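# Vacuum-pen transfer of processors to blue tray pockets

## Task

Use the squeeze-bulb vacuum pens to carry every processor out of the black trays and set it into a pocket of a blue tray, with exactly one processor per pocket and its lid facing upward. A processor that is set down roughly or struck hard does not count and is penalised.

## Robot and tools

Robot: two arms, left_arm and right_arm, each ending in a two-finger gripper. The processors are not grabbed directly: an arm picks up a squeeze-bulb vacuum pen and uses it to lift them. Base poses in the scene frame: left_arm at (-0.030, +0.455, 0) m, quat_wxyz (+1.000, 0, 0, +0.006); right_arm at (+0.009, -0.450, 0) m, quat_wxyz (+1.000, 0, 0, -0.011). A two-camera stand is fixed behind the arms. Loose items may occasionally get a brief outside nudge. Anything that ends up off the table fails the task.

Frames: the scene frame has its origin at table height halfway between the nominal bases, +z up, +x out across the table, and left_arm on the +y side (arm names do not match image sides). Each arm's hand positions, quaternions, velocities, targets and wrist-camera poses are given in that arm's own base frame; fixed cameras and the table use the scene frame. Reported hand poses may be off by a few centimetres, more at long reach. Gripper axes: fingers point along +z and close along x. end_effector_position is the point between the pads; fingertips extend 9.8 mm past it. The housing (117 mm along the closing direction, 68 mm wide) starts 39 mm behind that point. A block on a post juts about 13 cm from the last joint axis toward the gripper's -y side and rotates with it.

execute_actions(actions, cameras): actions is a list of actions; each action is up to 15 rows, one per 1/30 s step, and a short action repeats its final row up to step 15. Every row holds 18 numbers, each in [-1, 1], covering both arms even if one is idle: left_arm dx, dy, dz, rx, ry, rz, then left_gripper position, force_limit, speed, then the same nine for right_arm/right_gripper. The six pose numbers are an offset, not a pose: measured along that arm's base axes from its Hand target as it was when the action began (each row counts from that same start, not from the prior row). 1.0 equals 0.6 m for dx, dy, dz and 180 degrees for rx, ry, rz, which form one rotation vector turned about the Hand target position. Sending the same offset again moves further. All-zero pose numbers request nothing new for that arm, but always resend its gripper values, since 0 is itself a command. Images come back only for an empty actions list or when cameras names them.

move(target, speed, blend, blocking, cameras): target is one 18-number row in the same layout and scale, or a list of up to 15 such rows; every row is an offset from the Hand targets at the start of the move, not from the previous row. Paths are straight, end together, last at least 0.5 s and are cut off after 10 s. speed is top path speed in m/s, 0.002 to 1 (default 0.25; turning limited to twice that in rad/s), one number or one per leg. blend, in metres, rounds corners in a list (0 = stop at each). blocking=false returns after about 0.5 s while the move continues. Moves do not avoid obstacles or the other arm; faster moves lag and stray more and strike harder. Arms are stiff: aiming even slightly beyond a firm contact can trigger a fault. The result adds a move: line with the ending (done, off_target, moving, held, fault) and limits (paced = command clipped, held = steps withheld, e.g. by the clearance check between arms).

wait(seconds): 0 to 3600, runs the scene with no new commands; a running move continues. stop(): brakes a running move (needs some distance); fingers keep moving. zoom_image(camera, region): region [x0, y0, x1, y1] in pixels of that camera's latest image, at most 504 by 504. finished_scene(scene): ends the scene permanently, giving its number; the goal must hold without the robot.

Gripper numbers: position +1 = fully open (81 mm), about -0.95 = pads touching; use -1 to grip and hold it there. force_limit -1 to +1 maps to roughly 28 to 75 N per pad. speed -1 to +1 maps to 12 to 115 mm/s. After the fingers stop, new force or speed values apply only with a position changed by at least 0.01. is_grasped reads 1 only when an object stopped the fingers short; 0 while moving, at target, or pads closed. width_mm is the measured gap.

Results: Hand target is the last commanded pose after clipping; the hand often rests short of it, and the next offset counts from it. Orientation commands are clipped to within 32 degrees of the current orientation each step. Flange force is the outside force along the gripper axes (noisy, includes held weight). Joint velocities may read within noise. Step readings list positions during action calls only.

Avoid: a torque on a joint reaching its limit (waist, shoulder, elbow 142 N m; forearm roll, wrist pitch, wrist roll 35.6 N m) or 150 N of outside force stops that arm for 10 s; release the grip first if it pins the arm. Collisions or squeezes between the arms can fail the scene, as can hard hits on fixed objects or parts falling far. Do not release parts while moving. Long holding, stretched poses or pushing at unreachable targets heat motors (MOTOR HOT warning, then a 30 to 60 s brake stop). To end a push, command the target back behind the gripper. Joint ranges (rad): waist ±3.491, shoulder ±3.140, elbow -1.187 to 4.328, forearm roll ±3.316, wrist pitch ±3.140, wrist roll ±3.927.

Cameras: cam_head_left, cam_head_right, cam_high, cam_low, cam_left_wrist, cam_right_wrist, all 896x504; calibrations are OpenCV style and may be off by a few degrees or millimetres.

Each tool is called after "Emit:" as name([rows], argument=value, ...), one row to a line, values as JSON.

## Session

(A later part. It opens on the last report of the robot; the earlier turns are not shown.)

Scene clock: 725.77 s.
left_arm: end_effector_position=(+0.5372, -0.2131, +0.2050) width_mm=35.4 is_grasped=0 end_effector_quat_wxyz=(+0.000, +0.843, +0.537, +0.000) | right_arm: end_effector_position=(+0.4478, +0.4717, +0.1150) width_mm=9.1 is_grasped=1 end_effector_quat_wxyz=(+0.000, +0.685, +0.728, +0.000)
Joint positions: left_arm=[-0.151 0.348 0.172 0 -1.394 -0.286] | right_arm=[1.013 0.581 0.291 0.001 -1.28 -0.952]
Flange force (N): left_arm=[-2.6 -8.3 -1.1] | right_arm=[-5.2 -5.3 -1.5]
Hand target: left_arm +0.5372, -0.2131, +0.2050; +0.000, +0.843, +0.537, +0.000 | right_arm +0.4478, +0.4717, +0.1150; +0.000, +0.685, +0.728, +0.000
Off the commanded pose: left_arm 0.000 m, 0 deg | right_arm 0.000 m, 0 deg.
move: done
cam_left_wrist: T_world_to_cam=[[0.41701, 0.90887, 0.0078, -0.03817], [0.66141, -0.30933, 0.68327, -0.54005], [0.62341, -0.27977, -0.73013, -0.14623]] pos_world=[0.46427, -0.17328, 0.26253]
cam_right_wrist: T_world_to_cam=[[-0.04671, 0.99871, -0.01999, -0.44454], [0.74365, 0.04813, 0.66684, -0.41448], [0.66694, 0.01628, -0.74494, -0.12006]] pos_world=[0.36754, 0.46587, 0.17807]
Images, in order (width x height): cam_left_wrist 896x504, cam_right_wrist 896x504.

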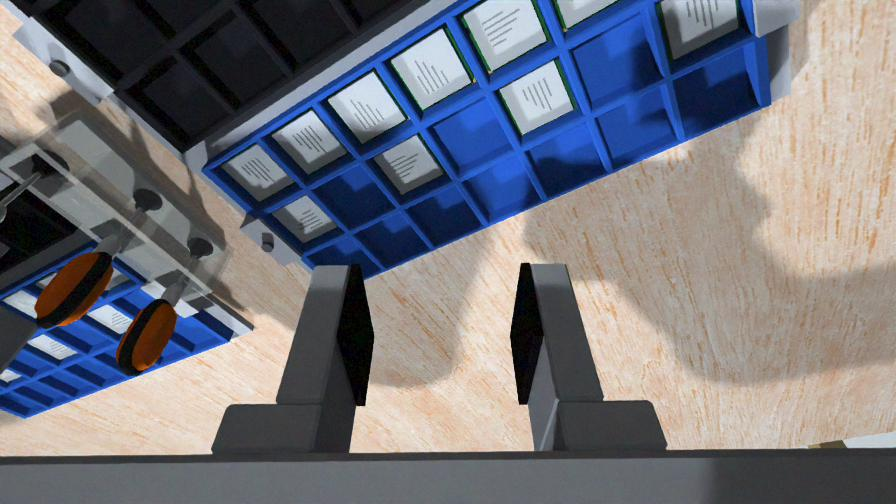

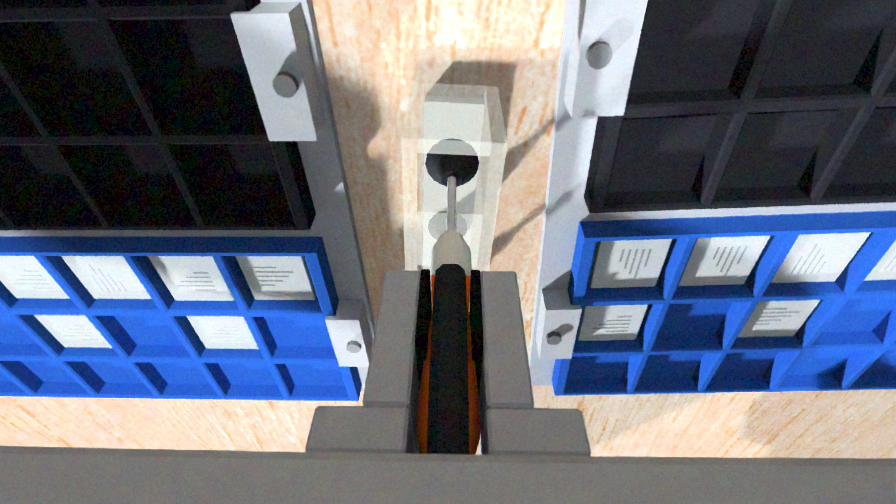

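Emit:
move([
  [0,0,0,0,0,0,-0.1,-1,-0.3,0,0,-0.0333,0,0,0,-1,-0.6,-0.7],
  [0,0,0,0,0,0,-0.1,-1,-0.3,0,0,-0.0467,0,0,0,-1,-0.6,-0.7],
  [0,0,0,0,0,0,-0.1,-1,-0.3,0,0,-0.0467,0,0,0,-0.1,-0.6,-0.3],
  [0,0,0,0,0,0,-0.1,-1,-0.3,0,0,0.09,0,0,0,-0.1,-0.6,-0.3],
  [0,0,0,0,0,0,-0.1,-1,-0.3,0.16,-0.38,0.13,0,0,0,-0.1,-0.6,-0.3],
], speed=[0.06,0.02,0.05,0.1,0.25], blend=[0,0,0,0.01,0], cameras=["all"])

Emit:
zoom_image(camera="cam_right_wrist", region=[200, 0, 660, 260])

Emit:
zoom_image(camera="cam_left_wrist", region=[200, 0, 600, 280])

Scene clock: 736.10 s.
left_arm: end_effector_position=(+0.5372, -0.2131, +0.2050) width_mm=35.4 is_grasped=0 end_effector_quat_wxyz=(+0.000, +0.843, +0.537, +0.000) | right_arm: end_effector_position=(+0.5437, +0.2437, +0.1930) width_mm=35.4 is_grasped=0 end_effector_quat_wxyz=(+0.000, +0.685, +0.728, +0.000)
Joint positions: left_arm=[-0.151 0.348 0.172 0 -1.394 -0.286] | right_arm=[0.642 0.398 0.21 0.001 -1.382 -0.581]
Flange force (N): left_arm=[-2.5 -10.7 -1.1] | right_arm=[-3.0 -7.1 -0.6]
Hand target: left_arm +0.5372, -0.2131, +0.2050; +0.000, +0.843, +0.537, +0.000 | right_arm +0.5438, +0.2437, +0.1930; +0.000, +0.685, +0.728, +0.000
Off the commanded pose: left_arm 0.000 m, 0 deg | right_arm 0.000 m, 0 deg.
move: done
cam_left_wrist: T_world_to_cam=[[0.41701, 0.90887, 0.0078, -0.03817], [0.66141, -0.30933, 0.68327, -0.54005], [0.62341, -0.27977, -0.73013, -0.14623]] pos_world=[0.46427, -0.17328, 0.26253]
cam_right_wrist: T_world_to_cam=[[-0.04679, 0.9987, -0.02006, -0.21074], [0.74364, 0.04824, 0.66683, -0.52694], [0.66694, 0.01628, -0.74494, -0.12227]] pos_world=[0.46354, 0.23787, 0.25607]

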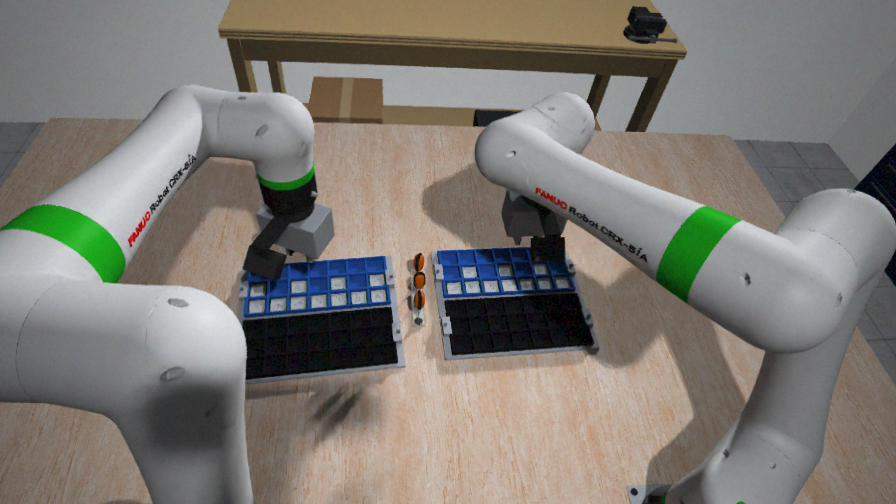

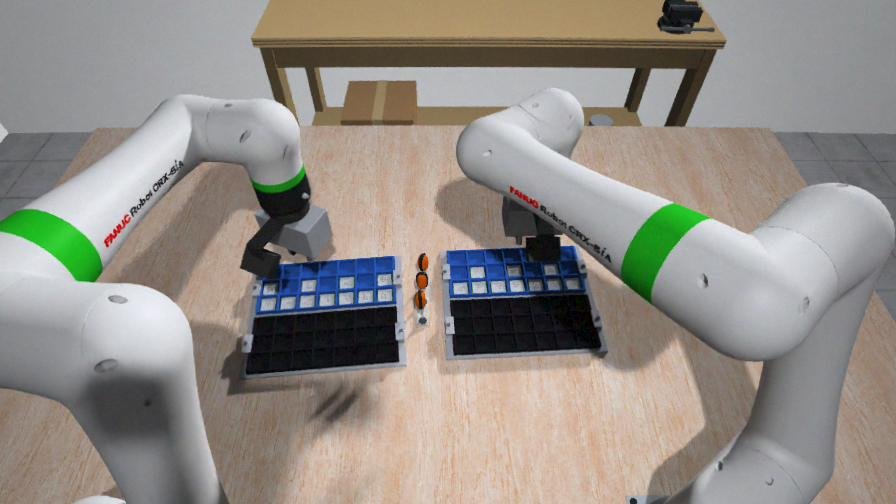

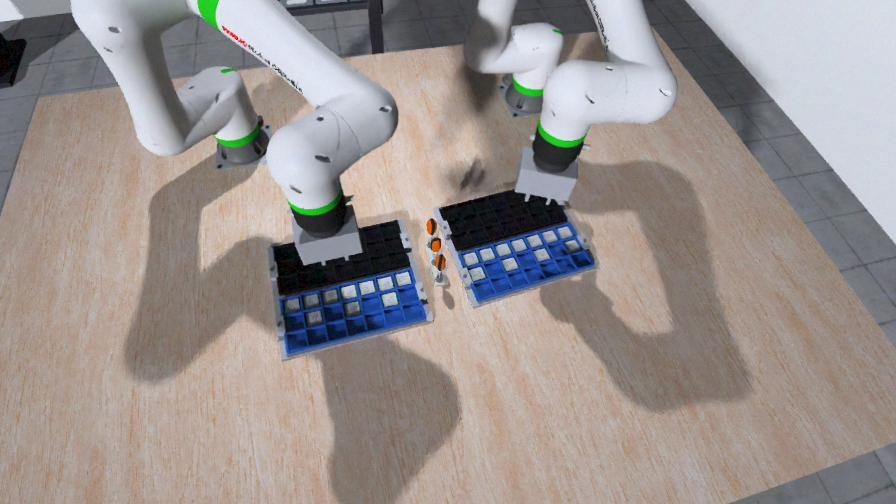

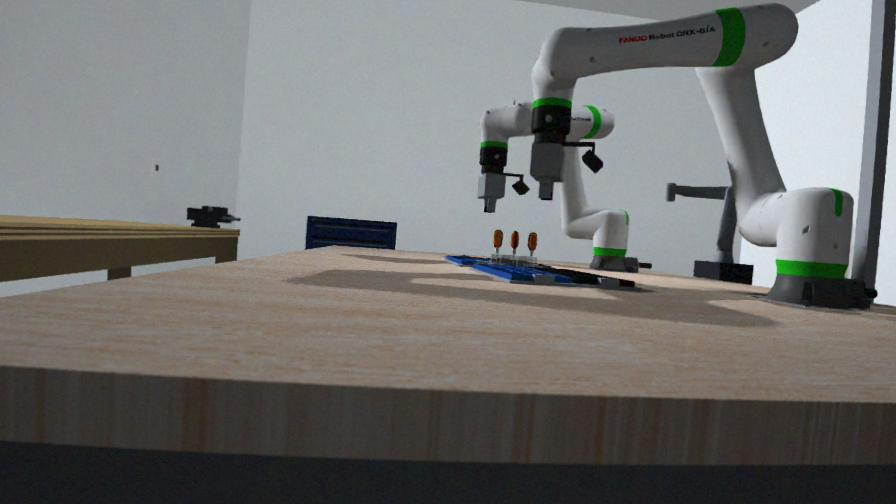

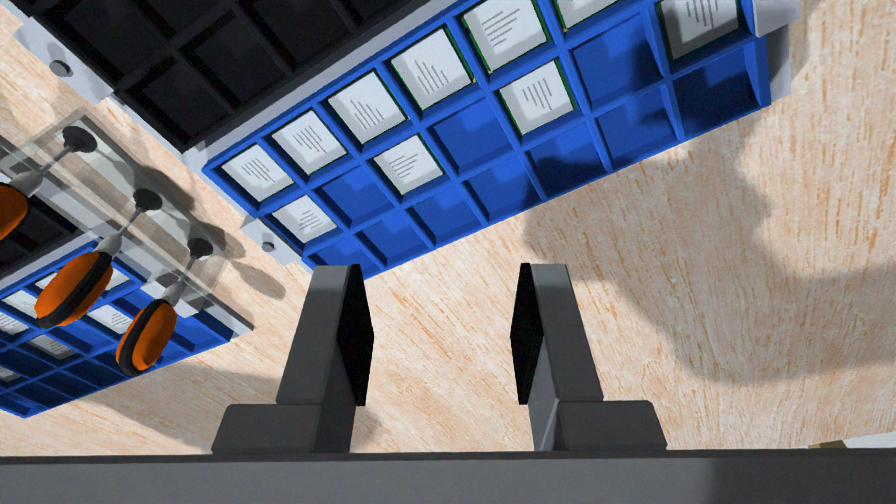

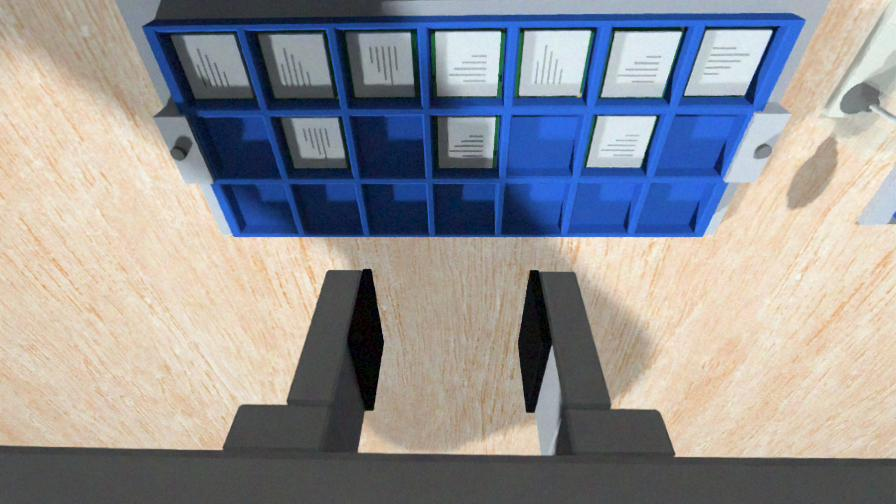

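Scaled by 1.096 from the camera's image (finer frame: 1280x720).

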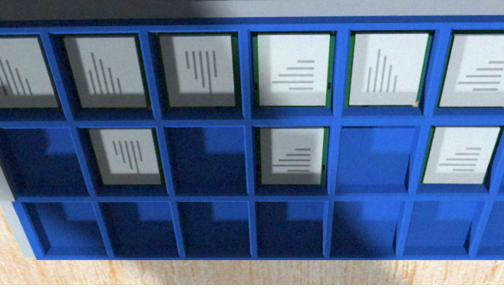

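Scaled by 1.260 from the camera's image (finer frame: 1280x720).

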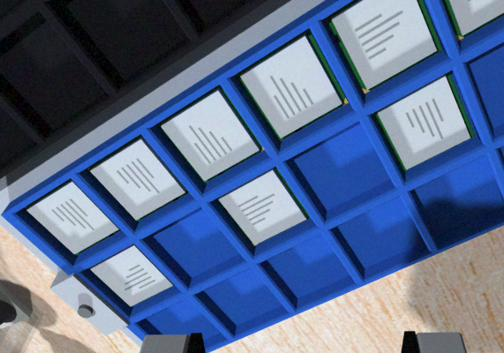

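Emit:
finished_scene(scene=2)

The scene is finished: the task was done.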